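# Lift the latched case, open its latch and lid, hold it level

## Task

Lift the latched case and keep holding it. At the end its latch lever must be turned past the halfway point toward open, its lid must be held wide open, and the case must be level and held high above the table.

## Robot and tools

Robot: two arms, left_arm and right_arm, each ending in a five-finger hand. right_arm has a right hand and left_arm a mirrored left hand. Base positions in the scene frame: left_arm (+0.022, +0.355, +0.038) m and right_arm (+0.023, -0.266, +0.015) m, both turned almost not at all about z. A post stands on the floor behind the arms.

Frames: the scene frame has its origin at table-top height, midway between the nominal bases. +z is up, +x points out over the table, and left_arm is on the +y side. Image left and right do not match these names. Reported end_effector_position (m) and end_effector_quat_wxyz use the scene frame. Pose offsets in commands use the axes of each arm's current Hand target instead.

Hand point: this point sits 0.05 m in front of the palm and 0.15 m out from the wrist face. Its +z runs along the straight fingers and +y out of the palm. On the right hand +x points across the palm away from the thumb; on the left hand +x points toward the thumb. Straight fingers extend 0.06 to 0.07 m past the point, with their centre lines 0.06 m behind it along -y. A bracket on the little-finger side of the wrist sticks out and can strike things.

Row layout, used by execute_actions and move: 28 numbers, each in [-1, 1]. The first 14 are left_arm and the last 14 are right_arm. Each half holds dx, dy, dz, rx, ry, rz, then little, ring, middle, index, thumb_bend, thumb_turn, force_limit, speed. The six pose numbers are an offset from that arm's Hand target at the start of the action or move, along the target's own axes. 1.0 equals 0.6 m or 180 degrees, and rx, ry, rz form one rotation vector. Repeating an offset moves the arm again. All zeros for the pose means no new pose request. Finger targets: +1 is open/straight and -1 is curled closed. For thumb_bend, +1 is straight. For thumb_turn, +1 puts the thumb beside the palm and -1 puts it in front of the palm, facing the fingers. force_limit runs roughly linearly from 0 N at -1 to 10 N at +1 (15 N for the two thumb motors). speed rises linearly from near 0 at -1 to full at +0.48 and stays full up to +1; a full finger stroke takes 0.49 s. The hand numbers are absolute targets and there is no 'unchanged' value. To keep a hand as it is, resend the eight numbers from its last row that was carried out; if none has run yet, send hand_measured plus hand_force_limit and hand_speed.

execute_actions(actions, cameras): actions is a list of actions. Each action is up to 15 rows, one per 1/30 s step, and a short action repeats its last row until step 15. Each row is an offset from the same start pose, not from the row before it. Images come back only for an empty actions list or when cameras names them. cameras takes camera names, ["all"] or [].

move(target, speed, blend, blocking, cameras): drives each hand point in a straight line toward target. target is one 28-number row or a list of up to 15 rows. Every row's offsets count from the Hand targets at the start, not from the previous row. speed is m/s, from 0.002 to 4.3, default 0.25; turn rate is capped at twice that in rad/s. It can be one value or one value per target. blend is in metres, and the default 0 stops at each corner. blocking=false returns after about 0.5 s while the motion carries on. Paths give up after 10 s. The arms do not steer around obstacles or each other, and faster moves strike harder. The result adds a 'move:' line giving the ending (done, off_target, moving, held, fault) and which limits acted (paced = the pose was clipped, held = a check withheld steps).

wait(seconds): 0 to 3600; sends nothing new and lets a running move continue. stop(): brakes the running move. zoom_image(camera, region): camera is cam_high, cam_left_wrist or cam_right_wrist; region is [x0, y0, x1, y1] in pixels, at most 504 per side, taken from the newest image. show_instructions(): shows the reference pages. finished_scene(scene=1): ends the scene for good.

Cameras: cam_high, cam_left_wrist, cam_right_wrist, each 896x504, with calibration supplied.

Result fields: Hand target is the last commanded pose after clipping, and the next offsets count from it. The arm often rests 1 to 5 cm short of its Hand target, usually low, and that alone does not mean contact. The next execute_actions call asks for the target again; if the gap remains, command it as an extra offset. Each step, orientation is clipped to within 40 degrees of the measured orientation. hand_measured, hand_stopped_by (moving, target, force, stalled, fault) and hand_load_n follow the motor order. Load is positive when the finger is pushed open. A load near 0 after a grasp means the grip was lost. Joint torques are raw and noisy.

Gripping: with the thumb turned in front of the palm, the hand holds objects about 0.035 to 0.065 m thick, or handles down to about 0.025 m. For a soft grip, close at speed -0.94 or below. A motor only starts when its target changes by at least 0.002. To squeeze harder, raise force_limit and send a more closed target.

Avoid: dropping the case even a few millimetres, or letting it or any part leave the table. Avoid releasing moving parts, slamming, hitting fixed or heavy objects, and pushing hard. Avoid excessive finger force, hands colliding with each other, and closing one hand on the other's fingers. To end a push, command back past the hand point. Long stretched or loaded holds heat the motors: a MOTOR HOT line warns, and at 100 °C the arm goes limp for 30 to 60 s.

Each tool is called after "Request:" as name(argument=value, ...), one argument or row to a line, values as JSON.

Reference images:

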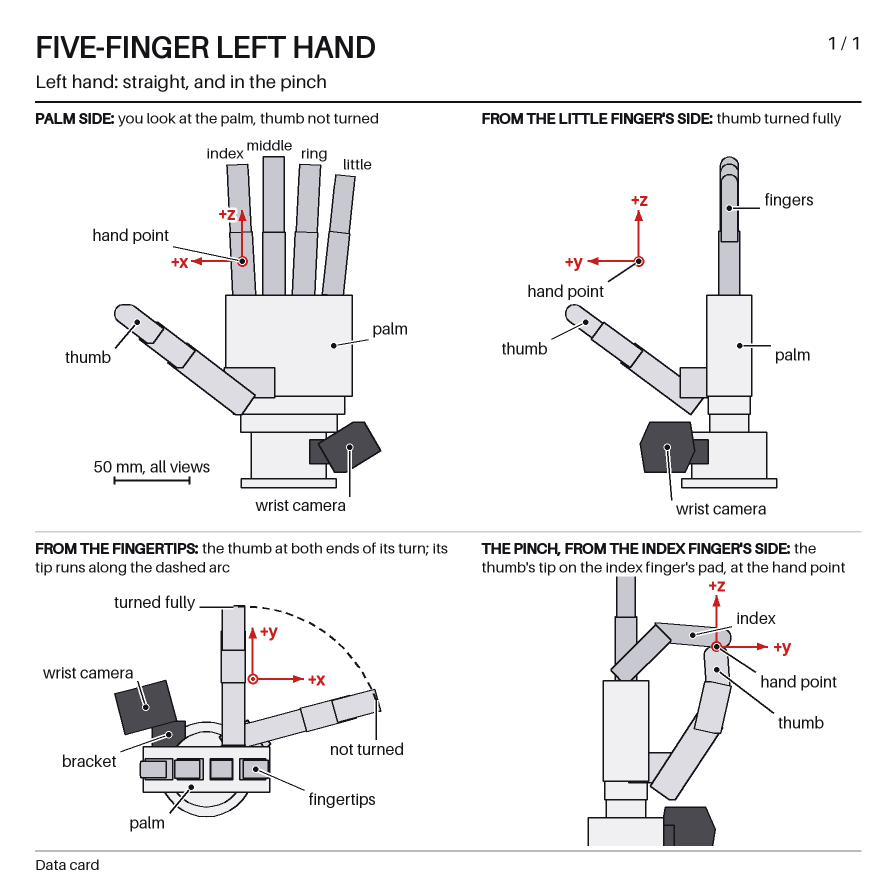

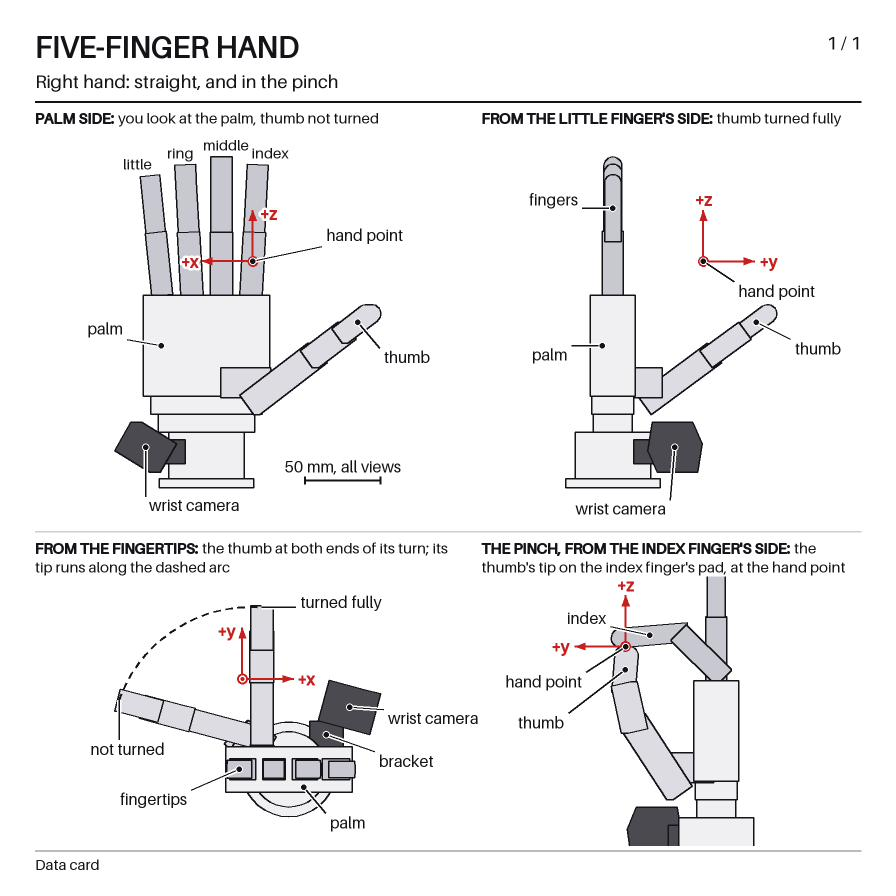

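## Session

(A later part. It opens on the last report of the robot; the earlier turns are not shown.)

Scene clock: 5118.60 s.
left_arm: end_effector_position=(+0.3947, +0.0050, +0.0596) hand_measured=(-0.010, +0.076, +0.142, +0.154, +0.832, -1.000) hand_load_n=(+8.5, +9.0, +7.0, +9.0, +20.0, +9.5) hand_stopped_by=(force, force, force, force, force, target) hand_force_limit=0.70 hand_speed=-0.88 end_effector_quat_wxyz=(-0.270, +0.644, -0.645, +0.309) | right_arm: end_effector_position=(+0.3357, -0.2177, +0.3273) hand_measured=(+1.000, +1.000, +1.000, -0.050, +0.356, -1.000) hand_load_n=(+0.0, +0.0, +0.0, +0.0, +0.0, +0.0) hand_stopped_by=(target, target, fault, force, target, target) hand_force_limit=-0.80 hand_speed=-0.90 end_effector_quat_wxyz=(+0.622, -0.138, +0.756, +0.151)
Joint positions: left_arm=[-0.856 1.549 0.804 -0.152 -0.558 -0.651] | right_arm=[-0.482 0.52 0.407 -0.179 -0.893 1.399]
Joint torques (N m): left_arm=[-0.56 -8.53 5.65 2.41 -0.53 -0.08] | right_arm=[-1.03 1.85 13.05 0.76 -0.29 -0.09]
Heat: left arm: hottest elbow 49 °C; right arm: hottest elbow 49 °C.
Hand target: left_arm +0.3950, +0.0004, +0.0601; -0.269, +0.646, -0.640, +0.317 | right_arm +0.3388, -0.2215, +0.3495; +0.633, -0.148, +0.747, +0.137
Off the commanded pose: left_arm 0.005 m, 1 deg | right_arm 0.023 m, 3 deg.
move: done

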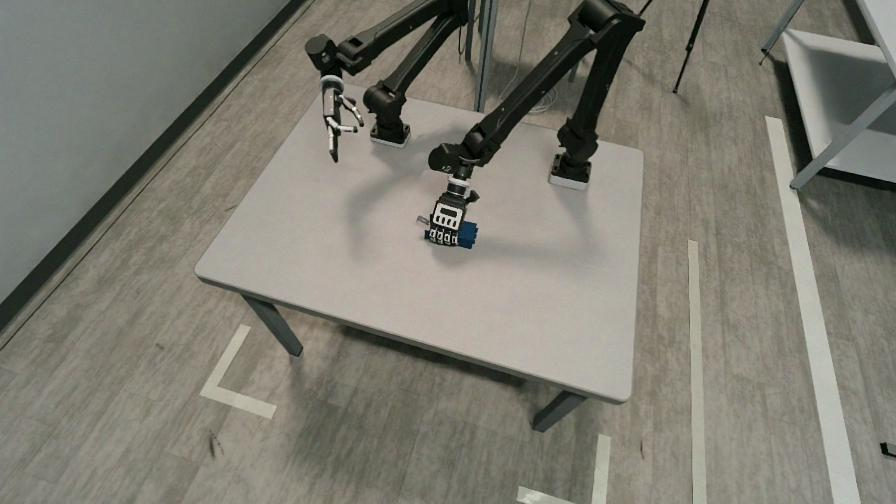

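Request:
move(
  target=[-0.0004,0.0050,0.0044,0,0,0,-0.7,-0.7,-0.7,-0.7,0.4,-1,0.7,-0.88,0,0,0,0,0,0,1,1,1,-0.05,0.355,-1,-0.8,-0.9],
  speed=0.02,
)

Scene clock: 5122.17 s.
left_arm: end_effector_position=(+0.3960, +0.0041, +0.0582) hand_measured=(-0.010, +0.076, +0.142, +0.154, +0.832, -1.000) hand_load_n=(+8.0, +8.5, +7.0, +9.0, +20.5, +10.0) hand_stopped_by=(force, force, force, force, force, target) hand_force_limit=0.70 hand_speed=-0.88 end_effector_quat_wxyz=(-0.271, +0.644, -0.644, +0.311) | right_arm: end_effector_position=(+0.3357, -0.2177, +0.3273) hand_measured=(+1.000, +1.000, +1.000, -0.050, +0.356, -1.000) hand_load_n=(+0.0, +0.0, +0.0, +0.0, +0.0, -0.5) hand_stopped_by=(target, target, fault, force, target, target) hand_force_limit=-0.80 hand_speed=-0.90 end_effector_quat_wxyz=(+0.622, -0.138, +0.756, +0.151)
Joint positions: left_arm=[-0.856 1.555 0.802 -0.139 -0.56 -0.651] | right_arm=[-0.482 0.52 0.407 -0.179 -0.893 1.399]
Joint torques (N m): left_arm=[-0.5 -8.64 5.45 2.47 -0.44 -0.07] | right_arm=[-1.03 1.96 13.09 0.73 -0.29 -0.09]
Heat: left arm: hottest elbow 49 °C; right arm: hottest elbow 49 °C.
Hand target: left_arm +0.3951, +0.0003, +0.0562; -0.269, +0.646, -0.640, +0.317 | right_arm +0.3388, -0.2215, +0.3495; +0.633, -0.148, +0.747, +0.137
Off the commanded pose: left_arm 0.004 m, 1 deg | right_arm 0.023 m, 3 deg.
move: done

Request:
execute_actions(
  actions=[
    [[0,0,0,0,0,0,0.2,0.25,0.3,0.3,0.93,-1,-0.5,-0.9,0,0,0,0,0,0,1,1,1,-0.05,0.355,-1,-0.8,-0.9]],
    [[0,0,0,0,0,0,0.5,0.5,0.5,0.5,0.98,-1,-0.5,-0.8,0,0,0,0,0,0,1,1,1,-0.05,0.355,-1,-0.8,-0.9]],
  ],
  cameras=["cam_left_wrist","cam_high"],
)

Scene clock: 5126.93 s.
left_arm: end_effector_position=(+0.3966, +0.0039, +0.0586) hand_measured=(+0.500, +0.500, +0.500, +0.500, +0.980, -1.000) hand_load_n=(+0.0, +0.0, +0.0, +0.0, +0.0, +0.0) hand_stopped_by=(target, target, target, target, target, target) hand_force_limit=-0.50 hand_speed=-0.80 end_effector_quat_wxyz=(-0.272, +0.645, -0.643, +0.312) | right_arm: end_effector_position=(+0.3357, -0.2177, +0.3273) hand_measured=(+1.000, +1.000, +1.000, -0.050, +0.356, -1.000) hand_load_n=(+0.0, -0.5, +0.0, +0.0, +0.0, +0.0) hand_stopped_by=(target, target, fault, force, target, target) hand_force_limit=-0.80 hand_speed=-0.90 end_effector_quat_wxyz=(+0.622, -0.138, +0.756, +0.151)
Joint positions: left_arm=[-0.856 1.555 0.802 -0.136 -0.562 -0.652] | right_arm=[-0.482 0.52 0.407 -0.179 -0.893 1.399]
Joint torques (N m): left_arm=[-0.32 -8.59 5.42 2.26 -0.35 -0.07] | right_arm=[-1.26 1.96 13.05 0.7 -0.29 -0.09]
Heat: left arm: hottest elbow 49 °C; right arm: hottest elbow 49 °C.
Hand target: left_arm +0.3951, +0.0003, +0.0563; -0.269, +0.646, -0.640, +0.317 | right_arm +0.3388, -0.2215, +0.3495; +0.633, -0.148, +0.747, +0.137
Off the commanded pose: left_arm 0.005 m, 1 deg | right_arm 0.023 m, 3 deg.
Step readings (end_effector_position of left_arm | right_arm):
0: (+0.3960, +0.0041, +0.0582) | (+0.3357, -0.2177, +0.3273)
1: (+0.3960, +0.0041, +0.0582) | (+0.3357, -0.2177, +0.3273)
2: (+0.3960, +0.0041, +0.0582) | (+0.3357, -0.2177, +0.3273)
4: (+0.3962, +0.0043, +0.0582) | (+0.3357, -0.2177, +0.3273)
8: (+0.3965, +0.0041, +0.0585) | (+0.3357, -0.2177, +0.3273)
15: (+0.3966, +0.0039, +0.0586) | (+0.3357, -0.2177, +0.3273)
16: (+0.3966, +0.0039, +0.0586) | (+0.3357, -0.2177, +0.3273)
17: (+0.3966, +0.0039, +0.0586) | (+0.3357, -0.2177, +0.3273)
19: (+0.3966, +0.0039, +0.0586) | (+0.3357, -0.2177, +0.3273)
23: (+0.3966, +0.0039, +0.0586) | (+0.3357, -0.2177, +0.3273)
30: (+0.3966, +0.0039, +0.0586) | (+0.3357, -0.2177, +0.3273)
cam_left_wrist: T_world_to_cam=[[0.63622, -0.17231, 0.75202, -0.30392], [-0.54053, -0.79507, 0.27512, 0.19822], [0.55051, -0.58152, -0.59897, -0.06815]] pos_world=[0.33802, 0.0656, 0.1332]
Images, in order (width x height): cam_high 896x504, cam_left_wrist 896x504.

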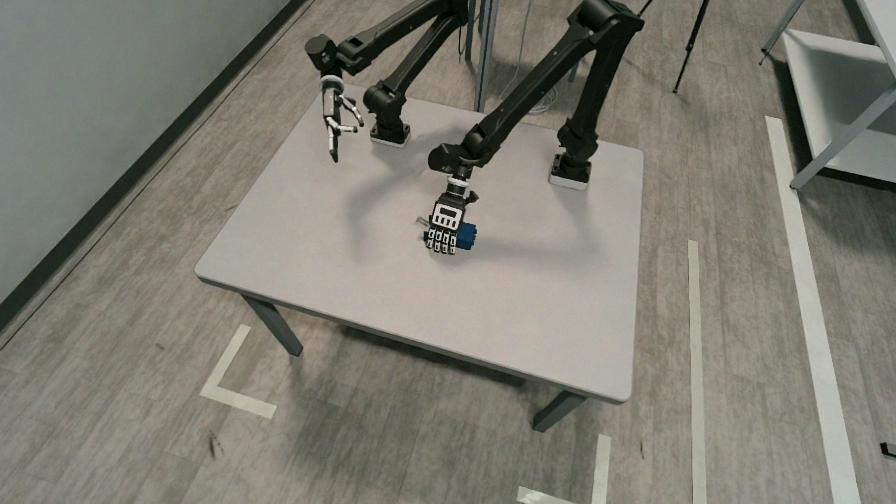

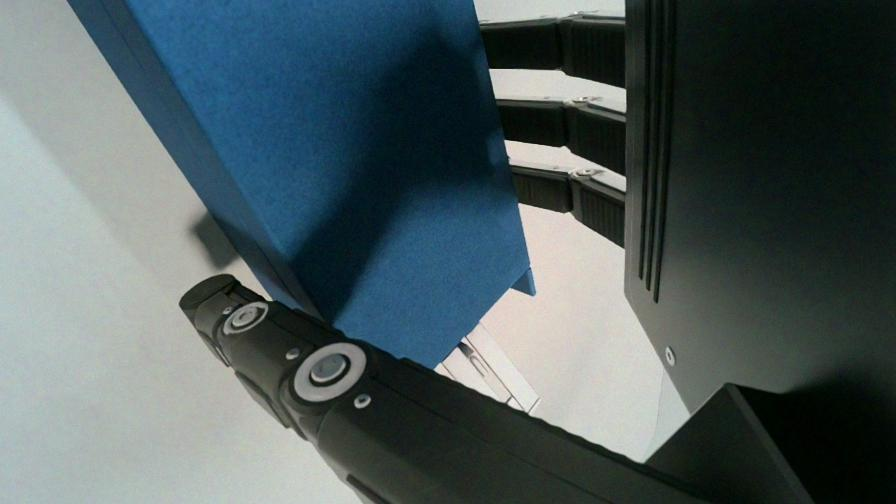

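Request:
move(
  target=[
    [0.0196,-0.2260,-0.1961,0,0,0,0.5,0.5,0.5,0.5,0.98,-1,-0.5,-0.8,0,0,0,0,0,0,1,1,1,-0.05,0.355,-1,-0.8,-0.9],
    [-0.4020,-0.2310,-0.4108,0,0,0,0.5,0.5,0.5,0.5,0.98,-1,-0.5,-0.8,0,0,0,0,0,0,1,1,1,-0.05,0.355,-1,-0.8,-0.9],
  ],
  speed=[0.08,0.15],
  blend=[0.03,0],
  cameras=["cam_high"],
)

Request:
zoom_image(
  camera="cam_high",
  region=[405, 200, 495, 260],
)

Scene clock: 5139.27 s.
left_arm: end_effector_position=(+0.3069, +0.2576, +0.3091) hand_measured=(+0.500, +0.500, +0.500, +0.500, +0.980, -1.000) hand_load_n=(+0.0, +0.0, +0.0, +0.0, +0.0, +0.0) hand_stopped_by=(target, target, target, target, target, target) hand_force_limit=-0.50 hand_speed=-0.80 end_effector_quat_wxyz=(-0.269, +0.647, -0.637, +0.322) | right_arm: end_effector_position=(+0.3357, -0.2177, +0.3273) hand_measured=(+1.000, +1.000, +1.000, -0.050, +0.356, -1.000) hand_load_n=(+0.0, +0.0, +0.0, +0.0, +0.0, +0.0) hand_stopped_by=(target, target, fault, force, target, target) hand_force_limit=-0.80 hand_speed=-0.90 end_effector_quat_wxyz=(+0.622, -0.138, +0.756, +0.151)
Joint positions: left_arm=[-0.285 0.628 0.84 -0.928 -0.152 -0.228] | right_arm=[-0.482 0.52 0.407 -0.179 -0.893 1.399]
Joint torques (N m): left_arm=[0.73 0.09 7.92 1.76 0.1 0.13] | right_arm=[-1.32 1.85 13.08 0.7 -0.29 -0.09]
Heat: left arm: hottest elbow 48 °C; right arm: hottest elbow 49 °C.
Hand target: left_arm +0.3053, +0.2601, +0.3063; -0.269, +0.646, -0.640, +0.317 | right_arm +0.3388, -0.2215, +0.3495; +0.633, -0.148, +0.747, +0.137
Off the commanded pose: left_arm 0.004 m, 1 deg | right_arm 0.023 m, 3 deg.
move: done

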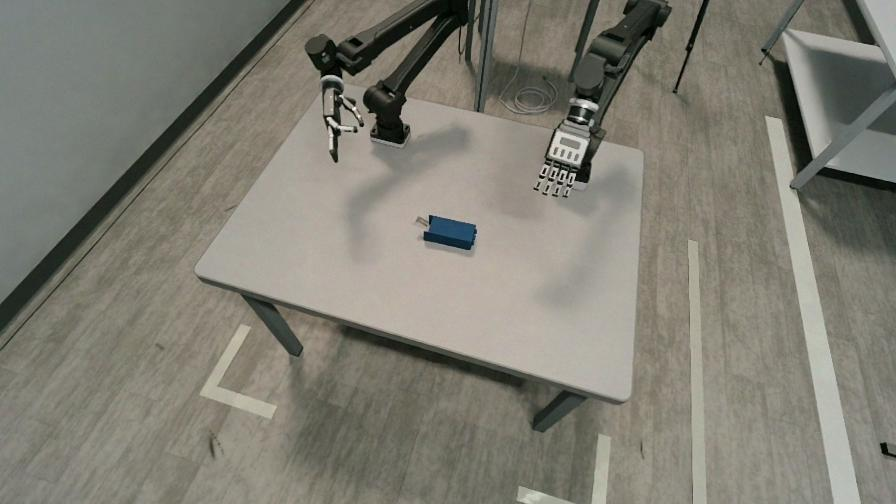

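Scaled by 5.600 from the camera's image (finer frame: 1280x720).

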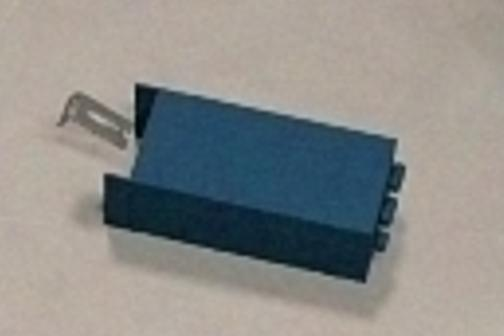

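Request:
move(
  target=[0,0,0,0,0,0,0.5,0.5,0.5,0.5,0.98,-1,-0.5,-0.8,0.2113,0.0422,0.0542,-0.2889,-0.1082,-0.5583,1,1,1,1,-0.7,-1,-0.6,-0.3],
  speed=0.2,
  cameras=["all"],
)

Scene clock: 5172.67 s.
left_arm: end_effector_position=(+0.3069, +0.2576, +0.3091) hand_measured=(+0.500, +0.500, +0.500, +0.500, +0.980, -1.000) hand_load_n=(+0.0, +0.0, +0.0, +0.0, +0.0, +0.0) hand_stopped_by=(target, target, target, target, target, target) hand_force_limit=-0.50 hand_speed=-0.80 end_effector_quat_wxyz=(-0.269, +0.647, -0.637, +0.322) | right_arm: end_effector_position=(+0.3277, -0.1915, +0.2067) hand_measured=(+1.000, +1.000, +1.000, +1.000, -0.700, -1.000) hand_load_n=(+0.0, -0.5, +0.0, +0.0, +0.0, -0.5) hand_stopped_by=(target, target, fault, target, target, target) hand_force_limit=-0.60 hand_speed=-0.30 end_effector_quat_wxyz=(-0.494, +0.850, -0.167, +0.077)
Joint positions: left_arm=[-0.285 0.628 0.84 -0.928 -0.152 -0.227] | right_arm=[-0.213 1.094 0.866 -1.133 -1.034 -1.289]
Joint torques (N m): left_arm=[0.5 0.32 7.84 1.7 0.11 0.16] | right_arm=[0.5 -2.84 11.63 -0.27 -0.67 -0.14]
Heat: left arm: hottest elbow 48 °C; right arm: hottest elbow 50 °C.
Hand target: left_arm +0.3053, +0.2601, +0.3063; -0.269, +0.646, -0.640, +0.317 | right_arm +0.3388, -0.1916, +0.2197; -0.493, +0.853, -0.151, +0.087
Off the commanded pose: left_arm 0.004 m, 1 deg | right_arm 0.017 m, 2 deg.
move: off_target (right_arm)
cam_left_wrist: T_world_to_cam=[[0.62883, -0.15483, 0.76197, -0.39678], [-0.54075, -0.79126, 0.28548, 0.27844], [0.55872, -0.59155, -0.58129, 0.27339]] pos_world=[0.24733, 0.32061, 0.38177]
cam_right_wrist: T_world_to_cam=[[0.06864, -0.53212, -0.84388, 0.05204], [-0.95823, -0.27056, 0.09266, 0.23547], [-0.27762, 0.80228, -0.52846, 0.46852]] pos_world=[0.35213, -0.28449, 0.26969]

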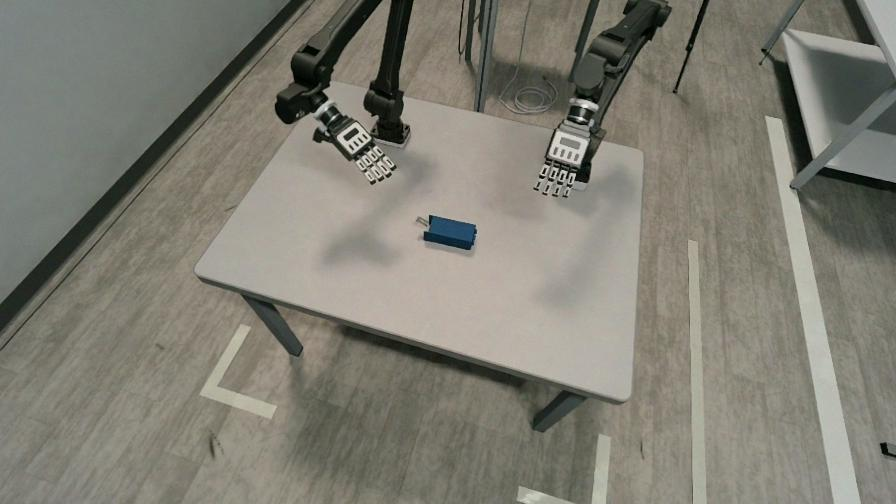

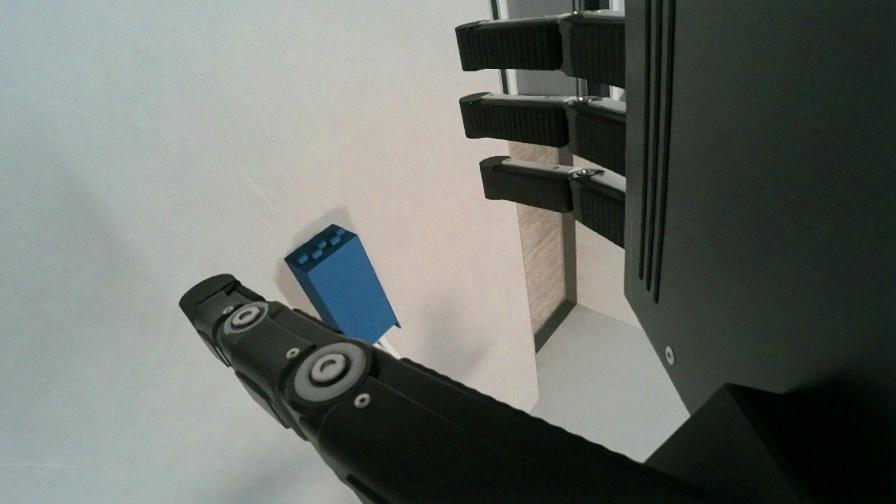

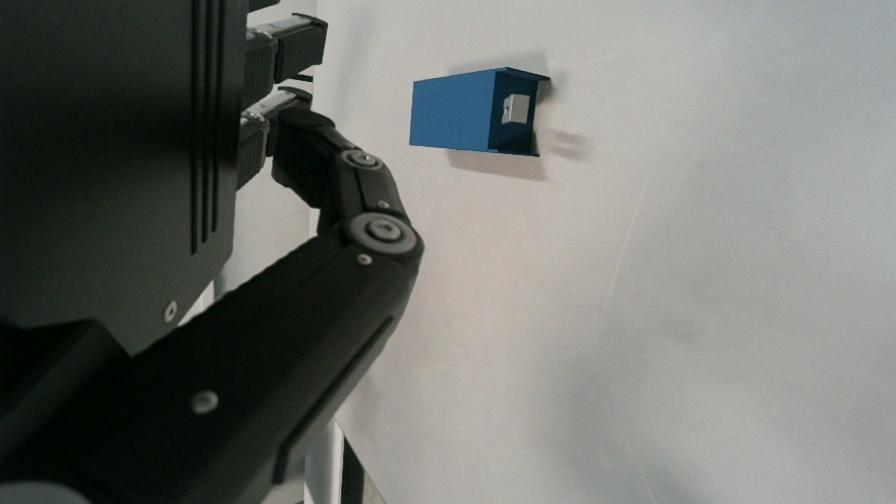

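Request:
move(
  target=[0,0,0,0,0,0,0.5,0.5,0.5,0.5,0.98,-1,-0.5,-0.8,-0.0184,0.1625,0.1520,0,0,0,1,1,1,1,-0.7,-1,-0.6,-0.3],
  speed=0.08,
  cameras=["cam_high","cam_right_wrist"],
)

Request:
zoom_image(
  camera="cam_high",
  region=[330, 150, 490, 270],
)

Scene clock: 5192.27 s.
left_arm: end_effector_position=(+0.3069, +0.2576, +0.3091) hand_measured=(+0.500, +0.500, +0.500, +0.500, +0.980, -1.000) hand_load_n=(+0.0, +0.0, +0.0, +0.0, +0.0, +0.0) hand_stopped_by=(target, target, target, target, target, target) hand_force_limit=-0.50 hand_speed=-0.80 end_effector_quat_wxyz=(-0.269, +0.647, -0.637, +0.322) | right_arm: end_effector_position=(+0.3363, -0.1627, +0.0900) hand_measured=(+1.000, +1.000, +1.000, +1.000, -0.700, -1.000) hand_load_n=(+0.0, +0.0, +0.0, +0.0, +0.0, +0.0) hand_stopped_by=(target, target, fault, target, target, target) hand_force_limit=-0.60 hand_speed=-0.30 end_effector_quat_wxyz=(-0.492, +0.853, -0.153, +0.087)
Joint positions: left_arm=[-0.285 0.628 0.84 -0.928 -0.152 -0.227] | right_arm=[-0.109 1.219 0.616 -0.591 -1.002 -1.13]
Joint torques (N m): left_arm=[0.62 0.44 7.92 1.74 0.1 0.15] | right_arm=[0.67 -3.66 7.25 0.98 -0.62 0.12]
Heat: left arm: hottest elbow 48 °C; right arm: hottest elbow 50 °C.
Hand target: left_arm +0.3053, +0.2601, +0.3063; -0.269, +0.646, -0.640, +0.317 | right_arm +0.3387, -0.1593, +0.0895; -0.492, +0.853, -0.151, +0.087
Off the commanded pose: left_arm 0.004 m, 1 deg | right_arm 0.004 m, 0 deg.
move: done
cam_right_wrist: T_world_to_cam=[[0.10188, -0.54072, -0.83501, -0.04518], [-0.95648, -0.28396, 0.06718, 0.2618], [-0.27343, 0.79182, -0.54612, 0.38468]] pos_world=[0.3602, -0.25469, 0.15476]

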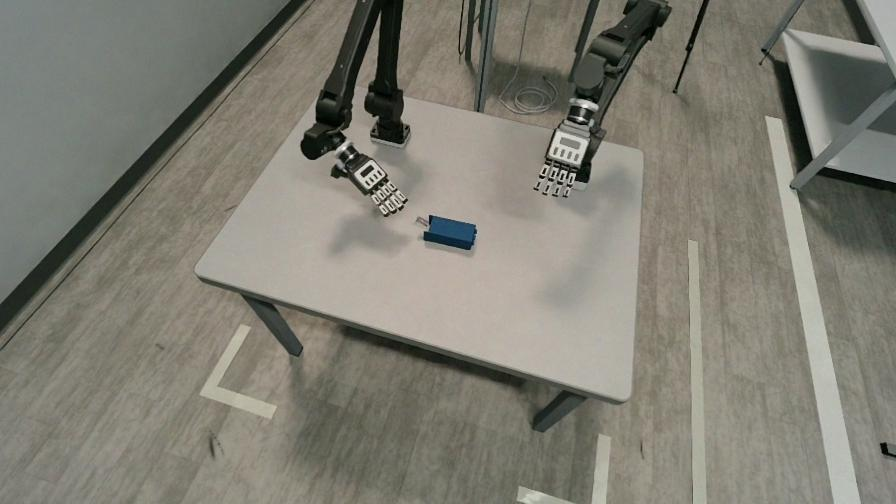

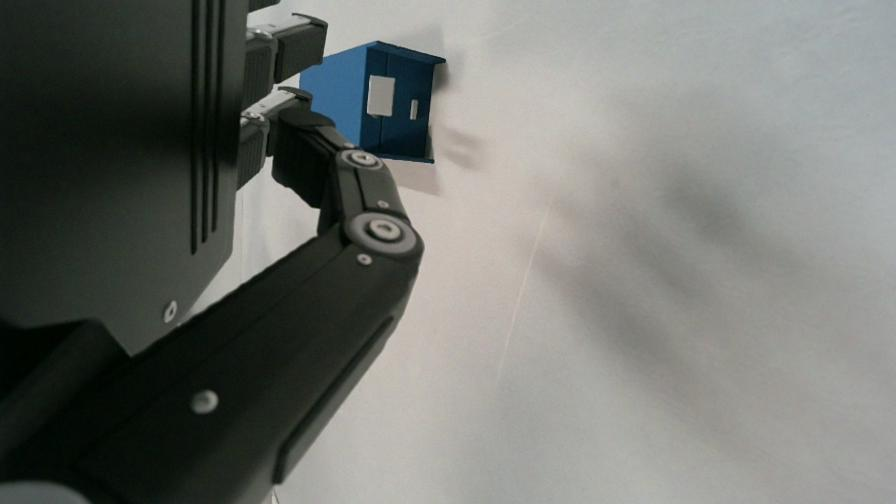

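Scaled by 3.150 from the camera's image (finer frame: 1280x720).

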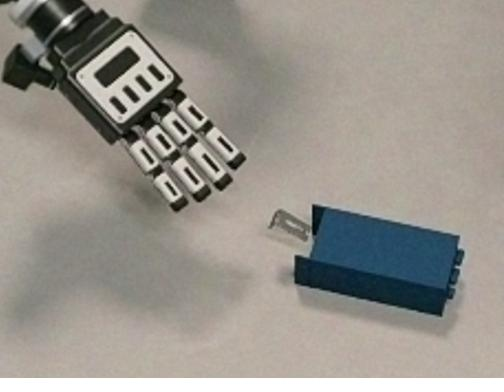

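Request:
move(
  target=[0,0,0,0,0,0,0.5,0.5,0.5,0.5,0.98,-1,-0.5,-0.8,0,0.1032,0.0596,0,0,0,1,1,1,1,-0.7,-1,-0.6,-0.3],
  speed=0.06,
  cameras=["cam_high","cam_right_wrist"],
)

Request:
zoom_image(
  camera="cam_high",
  region=[350, 180, 490, 270],
)

Scene clock: 5205.30 s.
left_arm: end_effector_position=(+0.3069, +0.2576, +0.3091) hand_measured=(+0.500, +0.500, +0.500, +0.500, +0.980, -1.000) hand_load_n=(+0.0, +0.0, +0.0, +0.0, +0.0, +0.0) hand_stopped_by=(target, target, target, target, target, target) hand_force_limit=-0.50 hand_speed=-0.80 end_effector_quat_wxyz=(-0.269, +0.647, -0.637, +0.322) | right_arm: end_effector_position=(+0.3375, -0.1629, +0.0192) hand_measured=(+1.000, +1.000, +1.000, +1.000, -0.700, -1.000) hand_load_n=(+0.0, +0.0, +0.0, +0.0, +0.0, +0.0) hand_stopped_by=(target, target, fault, target, target, target) hand_force_limit=-0.60 hand_speed=-0.30 end_effector_quat_wxyz=(-0.492, +0.853, -0.152, +0.088)
Joint positions: left_arm=[-0.285 0.628 0.84 -0.928 -0.152 -0.227] | right_arm=[-0.109 1.403 0.527 -0.316 -1.001 -1.129]
Joint torques (N m): left_arm=[0.56 0.38 7.86 1.72 0.12 0.16] | right_arm=[0.5 -4.42 5.65 0.92 -0.62 0.13]
Heat: left arm: hottest elbow 48 °C; right arm: hottest elbow 49 °C.
Hand target: left_arm +0.3053, +0.2601, +0.3063; -0.269, +0.646, -0.640, +0.317 | right_arm +0.3389, -0.1593, +0.0181; -0.492, +0.853, -0.151, +0.087
Off the commanded pose: left_arm 0.004 m, 1 deg | right_arm 0.004 m, 0 deg.
move: done
cam_right_wrist: T_world_to_cam=[[0.10323, -0.54117, -0.83456, -0.10508], [-0.95676, -0.28342, 0.06543, 0.26793], [-0.27194, 0.79171, -0.54702, 0.34603]] pos_world=[0.36129, -0.25488, 0.08406]

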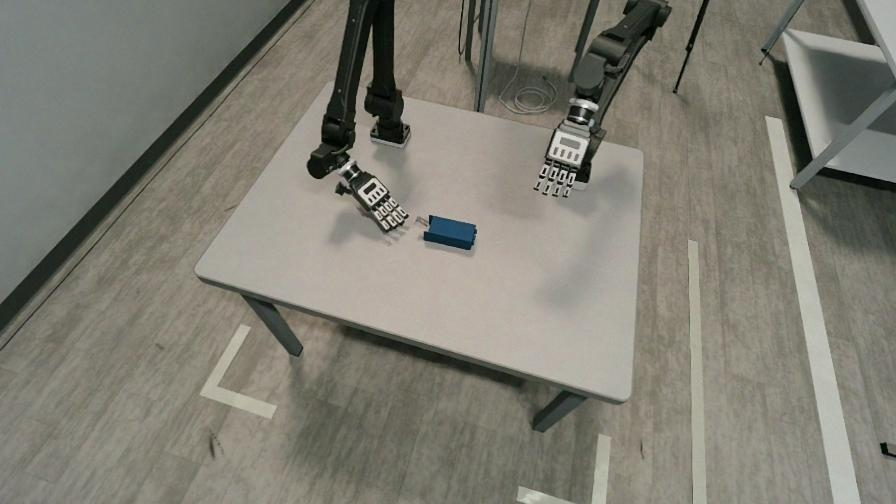

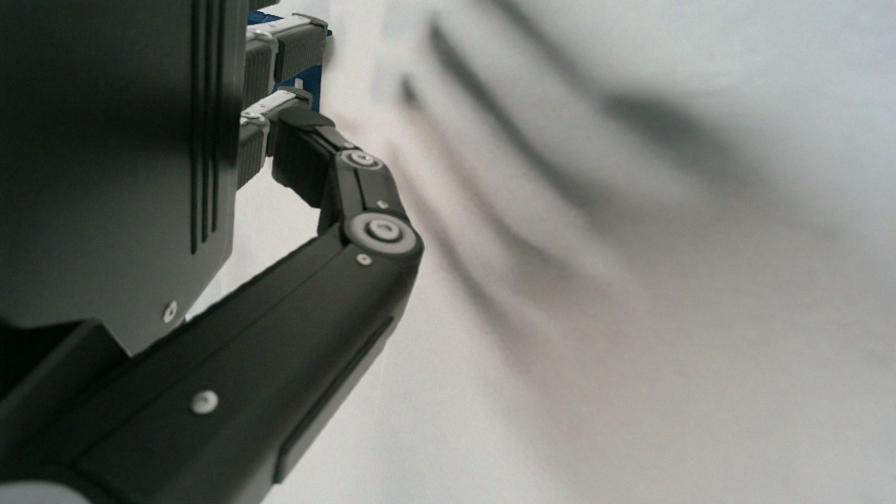

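Scaled by 3.600 from the camera's image (finer frame: 1280x720).

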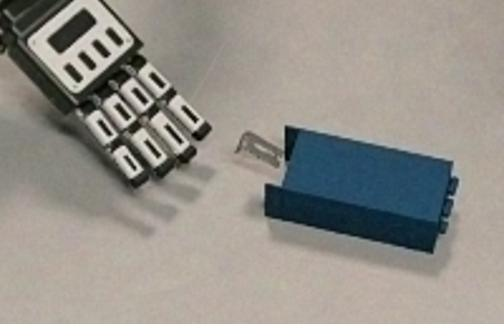

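Request:
move(
  target=[
    [0,0,0,0,0,0,0.5,0.5,0.5,0.5,0.98,-1,-0.5,-0.8,0,0.0159,0.0092,0,0,0,1,1,1,1,-0.7,-1,-0.6,-0.3],
    [0,0,0,0,0,0,0.5,0.5,0.5,0.5,0.98,-1,-0.5,-0.8,-0.0200,-0.0116,0.0567,0,0,0,1,1,1,1,-0.7,-1,-0.6,-0.3],
  ],
  speed=0.03,
  cameras=["cam_high"],
)

Request:
zoom_image(
  camera="cam_high",
  region=[380, 190, 460, 250],
)

Scene clock: 5224.73 s.
left_arm: end_effector_position=(+0.3069, +0.2576, +0.3091) hand_measured=(+0.500, +0.500, +0.500, +0.500, +0.980, -1.000) hand_load_n=(+0.0, +0.0, +0.0, +0.0, +0.0, +0.0) hand_stopped_by=(target, target, target, target, target, target) hand_force_limit=-0.50 hand_speed=-0.80 end_effector_quat_wxyz=(-0.269, +0.647, -0.637, +0.322) | right_arm: end_effector_position=(+0.3370, -0.1279, +0.0050) hand_measured=(+1.000, +1.000, +1.000, +1.000, -0.700, -1.000) hand_load_n=(+0.0, +0.0, +0.0, -0.5, +0.0, +0.0) hand_stopped_by=(target, target, fault, target, target, target) hand_force_limit=-0.60 hand_speed=-0.30 end_effector_quat_wxyz=(-0.491, +0.854, -0.154, +0.083)
Joint positions: left_arm=[-0.285 0.628 0.84 -0.928 -0.152 -0.227] | right_arm=[0.009 1.437 0.484 -0.095 -0.949 -0.944]
Joint torques (N m): left_arm=[0.91 0.26 7.91 1.69 0.07 0.17] | right_arm=[0.62 -5.48 5.18 1.2 -0.54 0.11]
Heat: left arm: hottest elbow 48 °C; right arm: hottest elbow 47 °C.
Hand target: left_arm +0.3053, +0.2601, +0.3063; -0.269, +0.646, -0.640, +0.317 | right_arm +0.3388, -0.1243, +0.0071; -0.492, +0.853, -0.151, +0.087
Off the commanded pose: left_arm 0.004 m, 1 deg | right_arm 0.005 m, 1 deg.
move: done

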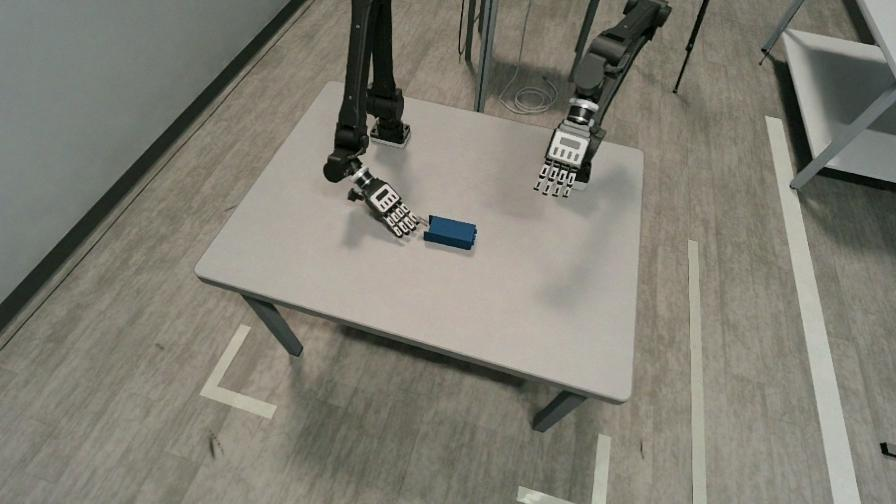

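Scaled by 6.300 from the camera's image (finer frame: 1280x720).

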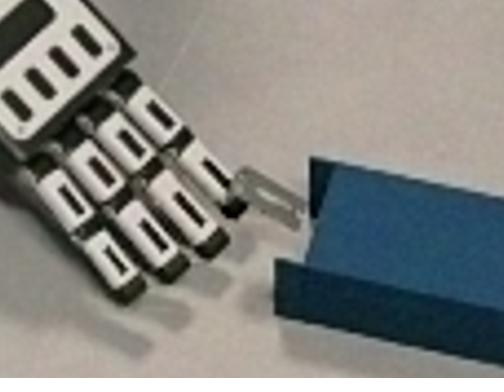

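Request:
move(
  target=[0,0,0,0,0,0,0.5,0.5,0.5,0.5,0.98,-1,-0.5,-0.8,-0.0109,-0.0149,0.0258,0,0,0,1,1,1,1,-0.7,-1,-0.6,-0.3],
  speed=0.03,
  cameras=["cam_high","cam_left_wrist"],
)

Request:
zoom_image(
  camera="cam_high",
  region=[380, 190, 460, 250],
)

Scene clock: 5246.03 s.
left_arm: end_effector_position=(+0.3069, +0.2576, +0.3091) hand_measured=(+0.500, +0.500, +0.500, +0.500, +0.980, -1.000) hand_load_n=(+0.0, +0.0, +0.0, +0.0, +0.0, +0.0) hand_stopped_by=(target, target, target, target, target, target) hand_force_limit=-0.50 hand_speed=-0.80 end_effector_quat_wxyz=(-0.269, +0.647, -0.637, +0.322) | right_arm: end_effector_position=(+0.3371, -0.1091, +0.0050) hand_measured=(+1.000, +1.000, +1.000, +1.000, -0.700, -1.000) hand_load_n=(+0.0, +0.0, +0.0, +0.0, +0.0, +0.0) hand_stopped_by=(target, target, fault, target, target, target) hand_force_limit=-0.60 hand_speed=-0.30 end_effector_quat_wxyz=(-0.490, +0.854, -0.154, +0.083)
Joint positions: left_arm=[-0.285 0.628 0.84 -0.928 -0.152 -0.227] | right_arm=[0.073 1.437 0.471 -0.011 -0.914 -0.854]
Joint torques (N m): left_arm=[0.44 0.5 7.86 1.7 0.09 0.15] | right_arm=[0.62 -5.3 5.2 1.33 -0.5 0.12]
Heat: left arm: hottest elbow 48 °C; right arm: hottest elbow 46 °C.
Hand target: left_arm +0.3053, +0.2601, +0.3063; -0.269, +0.646, -0.640, +0.317 | right_arm +0.3388, -0.1052, +0.0071; -0.492, +0.853, -0.151, +0.087
Off the commanded pose: left_arm 0.004 m, 1 deg | right_arm 0.005 m, 1 deg.
move: done
cam_left_wrist: T_world_to_cam=[[0.62883, -0.15483, 0.76197, -0.39678], [-0.54075, -0.79126, 0.28548, 0.27844], [0.55872, -0.59155, -0.58129, 0.27339]] pos_world=[0.24733, 0.32061, 0.38177]

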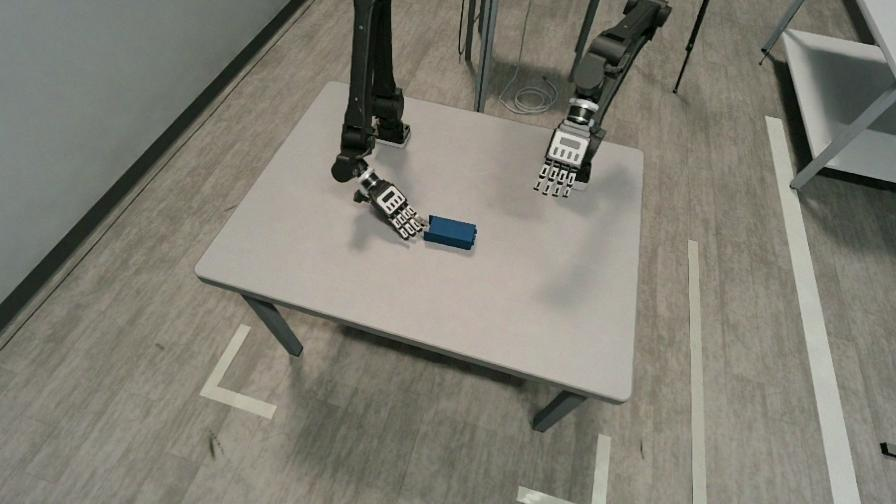

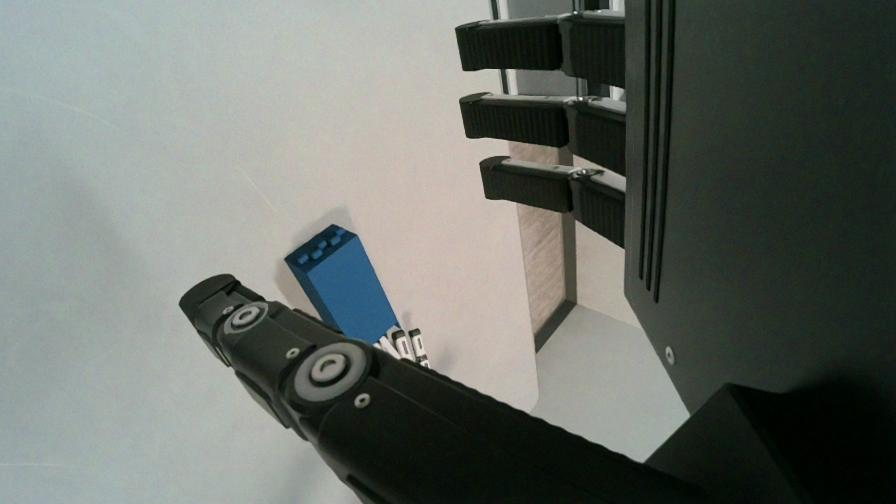

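Scaled by 6.300 from the camera's image (finer frame: 1280x720).

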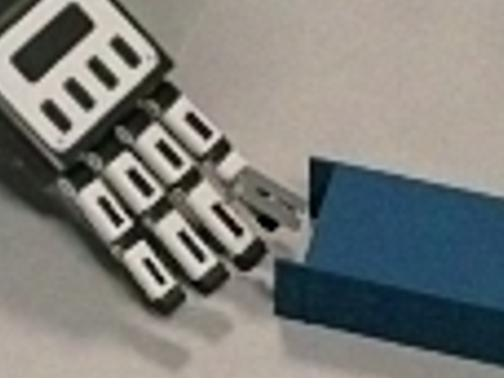

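Request:
move(
  target=[0,0,0,0,0,0,0.5,0.5,0.5,0.5,0.98,-1,-0.5,-0.8,0,-0.0217,-0.0125,0,0,0,1,1,1,1,-0.7,-1,-0.6,-0.3],
  speed=0.03,
  cameras=["cam_high"],
)

Request:
zoom_image(
  camera="cam_high",
  region=[380, 190, 460, 250],
)

Scene clock: 5252.53 s.
left_arm: end_effector_position=(+0.3069, +0.2576, +0.3091) hand_measured=(+0.500, +0.500, +0.500, +0.500, +0.980, -1.000) hand_load_n=(+0.0, +0.0, +0.0, +0.0, -0.5, +0.0) hand_stopped_by=(target, target, target, target, target, target) hand_force_limit=-0.50 hand_speed=-0.80 end_effector_quat_wxyz=(-0.269, +0.647, -0.637, +0.322) | right_arm: end_effector_position=(+0.3367, -0.1092, +0.0161) hand_measured=(+1.000, +1.000, +1.000, +1.000, -0.700, -1.000) hand_load_n=(+0.0, +0.0, +0.0, +0.0, +0.0, +0.0) hand_stopped_by=(target, target, fault, target, target, target) hand_force_limit=-0.60 hand_speed=-0.30 end_effector_quat_wxyz=(-0.491, +0.853, -0.152, +0.089)
Joint positions: left_arm=[-0.285 0.628 0.84 -0.928 -0.152 -0.227] | right_arm=[0.073 1.393 0.471 -0.041 -0.912 -0.852]
Joint torques (N m): left_arm=[0.26 0.38 7.98 1.76 0.09 0.16] | right_arm=[0.5 -5.66 6.5 0.25 -0.52 0.13]
Heat: left arm: hottest elbow 48 °C; right arm: hottest elbow 45 °C.
Hand target: left_arm +0.3053, +0.2601, +0.3063; -0.269, +0.646, -0.640, +0.317 | right_arm +0.3388, -0.1052, +0.0221; -0.492, +0.853, -0.151, +0.087
Off the commanded pose: left_arm 0.004 m, 1 deg | right_arm 0.008 m, 0 deg.
move: done

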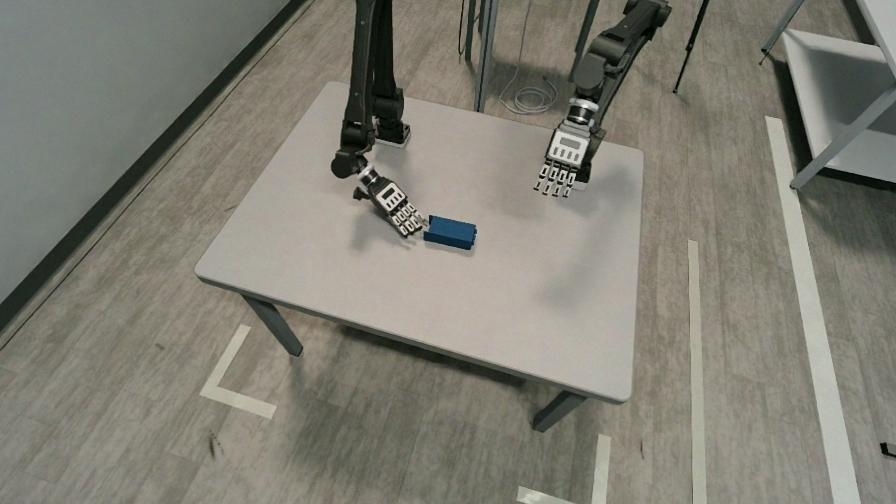

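Scaled by 6.300 from the camera's image (finer frame: 1280x720).

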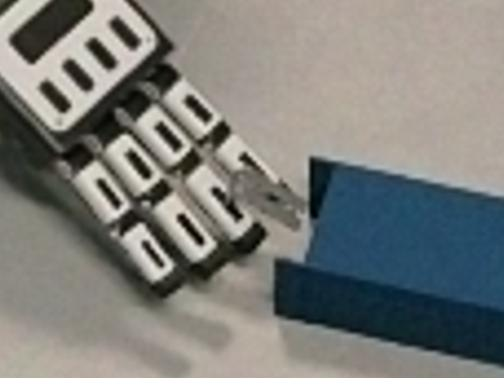

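Request:
move(
  target=[0,0,0,0,0,0,0.5,0.5,0.5,0.5,0.98,-1,-0.5,-0.8,0,-0.0217,-0.0125,0,0,0,1,1,1,1,-0.7,-1,-0.6,-0.3],
  speed=0.03,
  cameras=["cam_high"],
)

Request:
zoom_image(
  camera="cam_high",
  region=[380, 190, 460, 250],
)

Scene clock: 5257.43 s.
left_arm: end_effector_position=(+0.3069, +0.2576, +0.3091) hand_measured=(+0.500, +0.500, +0.500, +0.500, +0.980, -1.000) hand_load_n=(+0.0, +0.0, +0.0, +0.0, +0.0, +0.0) hand_stopped_by=(target, target, target, target, target, target) hand_force_limit=-0.50 hand_speed=-0.80 end_effector_quat_wxyz=(-0.269, +0.647, -0.637, +0.322) | right_arm: end_effector_position=(+0.3290, -0.1099, +0.0255) hand_measured=(+1.000, +1.000, +1.000, +1.000, -0.700, -1.000) hand_load_n=(+0.0, +0.0, -0.5, +0.0, +0.0, +0.0) hand_stopped_by=(target, target, fault, target, target, target) hand_force_limit=-0.60 hand_speed=-0.30 end_effector_quat_wxyz=(-0.489, +0.855, -0.156, +0.082)
Joint positions: left_arm=[-0.285 0.628 0.84 -0.928 -0.152 -0.227] | right_arm=[0.073 1.346 0.471 -0.106 -0.911 -0.852]
Joint torques (N m): left_arm=[0.56 0.38 7.92 1.72 0.1 0.16] | right_arm=[0.5 -5.48 7.98 0.23 -0.59 0.11]
Heat: left arm: hottest elbow 48 °C; right arm: hottest elbow 45 °C.
Hand target: left_arm +0.3053, +0.2601, +0.3063; -0.269, +0.646, -0.640, +0.317 | right_arm +0.3388, -0.1051, +0.0372; -0.492, +0.853, -0.151, +0.087
Off the commanded pose: left_arm 0.004 m, 1 deg | right_arm 0.016 m, 1 deg.
move: off_target (right_arm)

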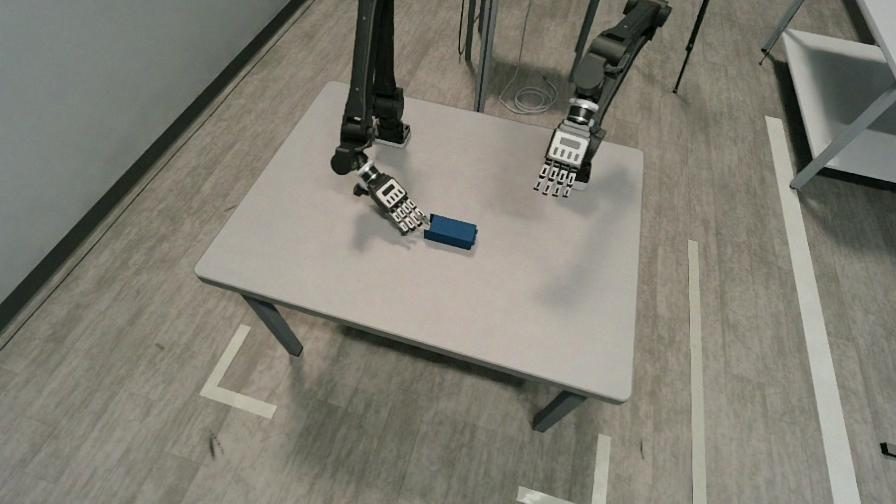

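Scaled by 6.300 from the camera's image (finer frame: 1280x720).

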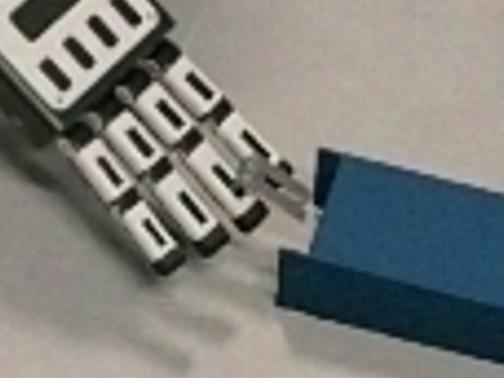

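Request:
zoom_image(
  camera="cam_high",
  region=[415, 205, 485, 255],
)

Scaled by 7.200 from the camera's image (finer frame: 1280x720).

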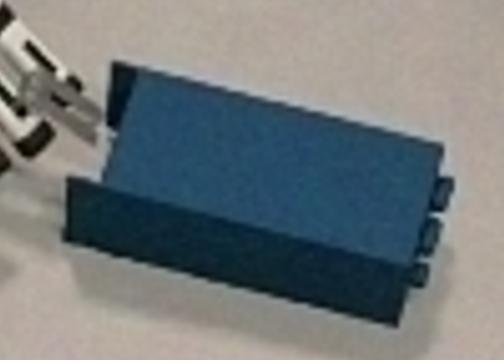

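Request:
execute_actions(
  actions=[
    [[0,0,0,0,0,0,0.9,0.9,0.9,0.9,1,0.8,-0.5,0.3,0,0,0,0,0,0,1,1,1,1,-0.7,-1,-0.6,-0.3]],
    [[0,0,0,0,0,0,0.9,0.9,0.9,0.9,1,0.8,-0.5,0.3,0,0,0,0,0,0,1,1,1,1,-0.7,-1,-0.6,-0.3]],
  ],
  cameras=["cam_left_wrist"],
)

Scene clock: 5276.60 s.
left_arm: end_effector_position=(+0.3067, +0.2577, +0.3089) hand_measured=(+0.900, +0.900, +0.900, +0.900, +1.000, +0.800) hand_load_n=(-0.5, +0.0, +0.0, +0.0, +0.0, +0.0) hand_stopped_by=(target, target, target, target, target, target) hand_force_limit=-0.50 hand_speed=0.30 end_effector_quat_wxyz=(-0.269, +0.646, -0.638, +0.321) | right_arm: end_effector_position=(+0.3290, -0.1099, +0.0255) hand_measured=(+1.000, +1.000, +1.000, +1.000, -0.700, -1.000) hand_load_n=(+0.0, +0.0, -1.0, +0.0, +0.0, +0.0) hand_stopped_by=(target, target, fault, target, target, target) hand_force_limit=-0.60 hand_speed=-0.30 end_effector_quat_wxyz=(-0.489, +0.855, -0.156, +0.082)
Joint positions: left_arm=[-0.285 0.628 0.84 -0.928 -0.152 -0.225] | right_arm=[0.073 1.346 0.471 -0.106 -0.911 -0.852]
Joint torques (N m): left_arm=[0.67 0.5 7.9 1.8 0.1 0.14] | right_arm=[0.44 -5.54 8.02 0.24 -0.6 0.11]
Heat: left arm: hottest elbow 48 °C; right arm: hottest elbow 45 °C.
Hand target: left_arm +0.3053, +0.2601, +0.3063; -0.269, +0.646, -0.640, +0.317 | right_arm +0.3388, -0.1051, +0.0372; -0.492, +0.853, -0.151, +0.087
Off the commanded pose: left_arm 0.004 m, 1 deg | right_arm 0.016 m, 1 deg.
Step readings (end_effector_position of left_arm | right_arm):
0: (+0.3069, +0.2576, +0.3091) | (+0.3290, -0.1099, +0.0255)
1: (+0.3069, +0.2576, +0.3091) | (+0.3290, -0.1099, +0.0255)
2: (+0.3069, +0.2576, +0.3091) | (+0.3290, -0.1099, +0.0255)
4: (+0.3068, +0.2577, +0.3090) | (+0.3290, -0.1099, +0.0255)
8: (+0.3068, +0.2576, +0.3090) | (+0.3290, -0.1099, +0.0255)
15: (+0.3068, +0.2576, +0.3090) | (+0.3290, -0.1099, +0.0255)
16: (+0.3068, +0.2576, +0.3090) | (+0.3290, -0.1099, +0.0255)
17: (+0.3068, +0.2577, +0.3090) | (+0.3290, -0.1099, +0.0255)
19: (+0.3068, +0.2577, +0.3090) | (+0.3290, -0.1099, +0.0255)
23: (+0.3067, +0.2577, +0.3089) | (+0.3290, -0.1099, +0.0255)
30: (+0.3067, +0.2577, +0.3089) | (+0.3290, -0.1099, +0.0255)
cam_left_wrist: T_world_to_cam=[[0.62888, -0.15683, 0.76152, -0.39598], [-0.54183, -0.79084, 0.28458, 0.27892], [0.55761, -0.59158, -0.58232, 0.27407]] pos_world=[0.24732, 0.32061, 0.38176]

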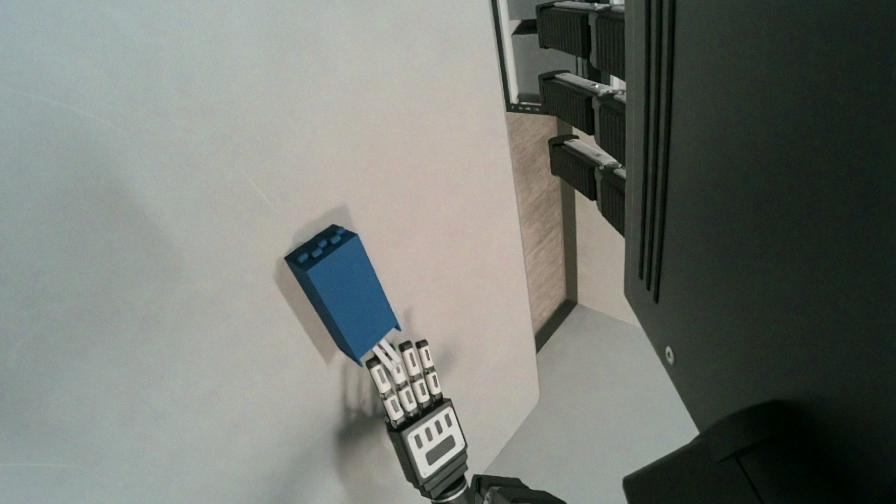

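Request:
zoom_image(
  camera="cam_left_wrist",
  region=[270, 210, 450, 400],
)

Scaled by 2.653 from the camera's image (finer frame: 1280x720).

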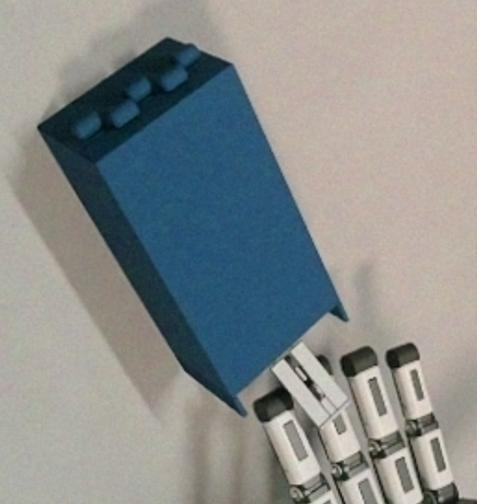

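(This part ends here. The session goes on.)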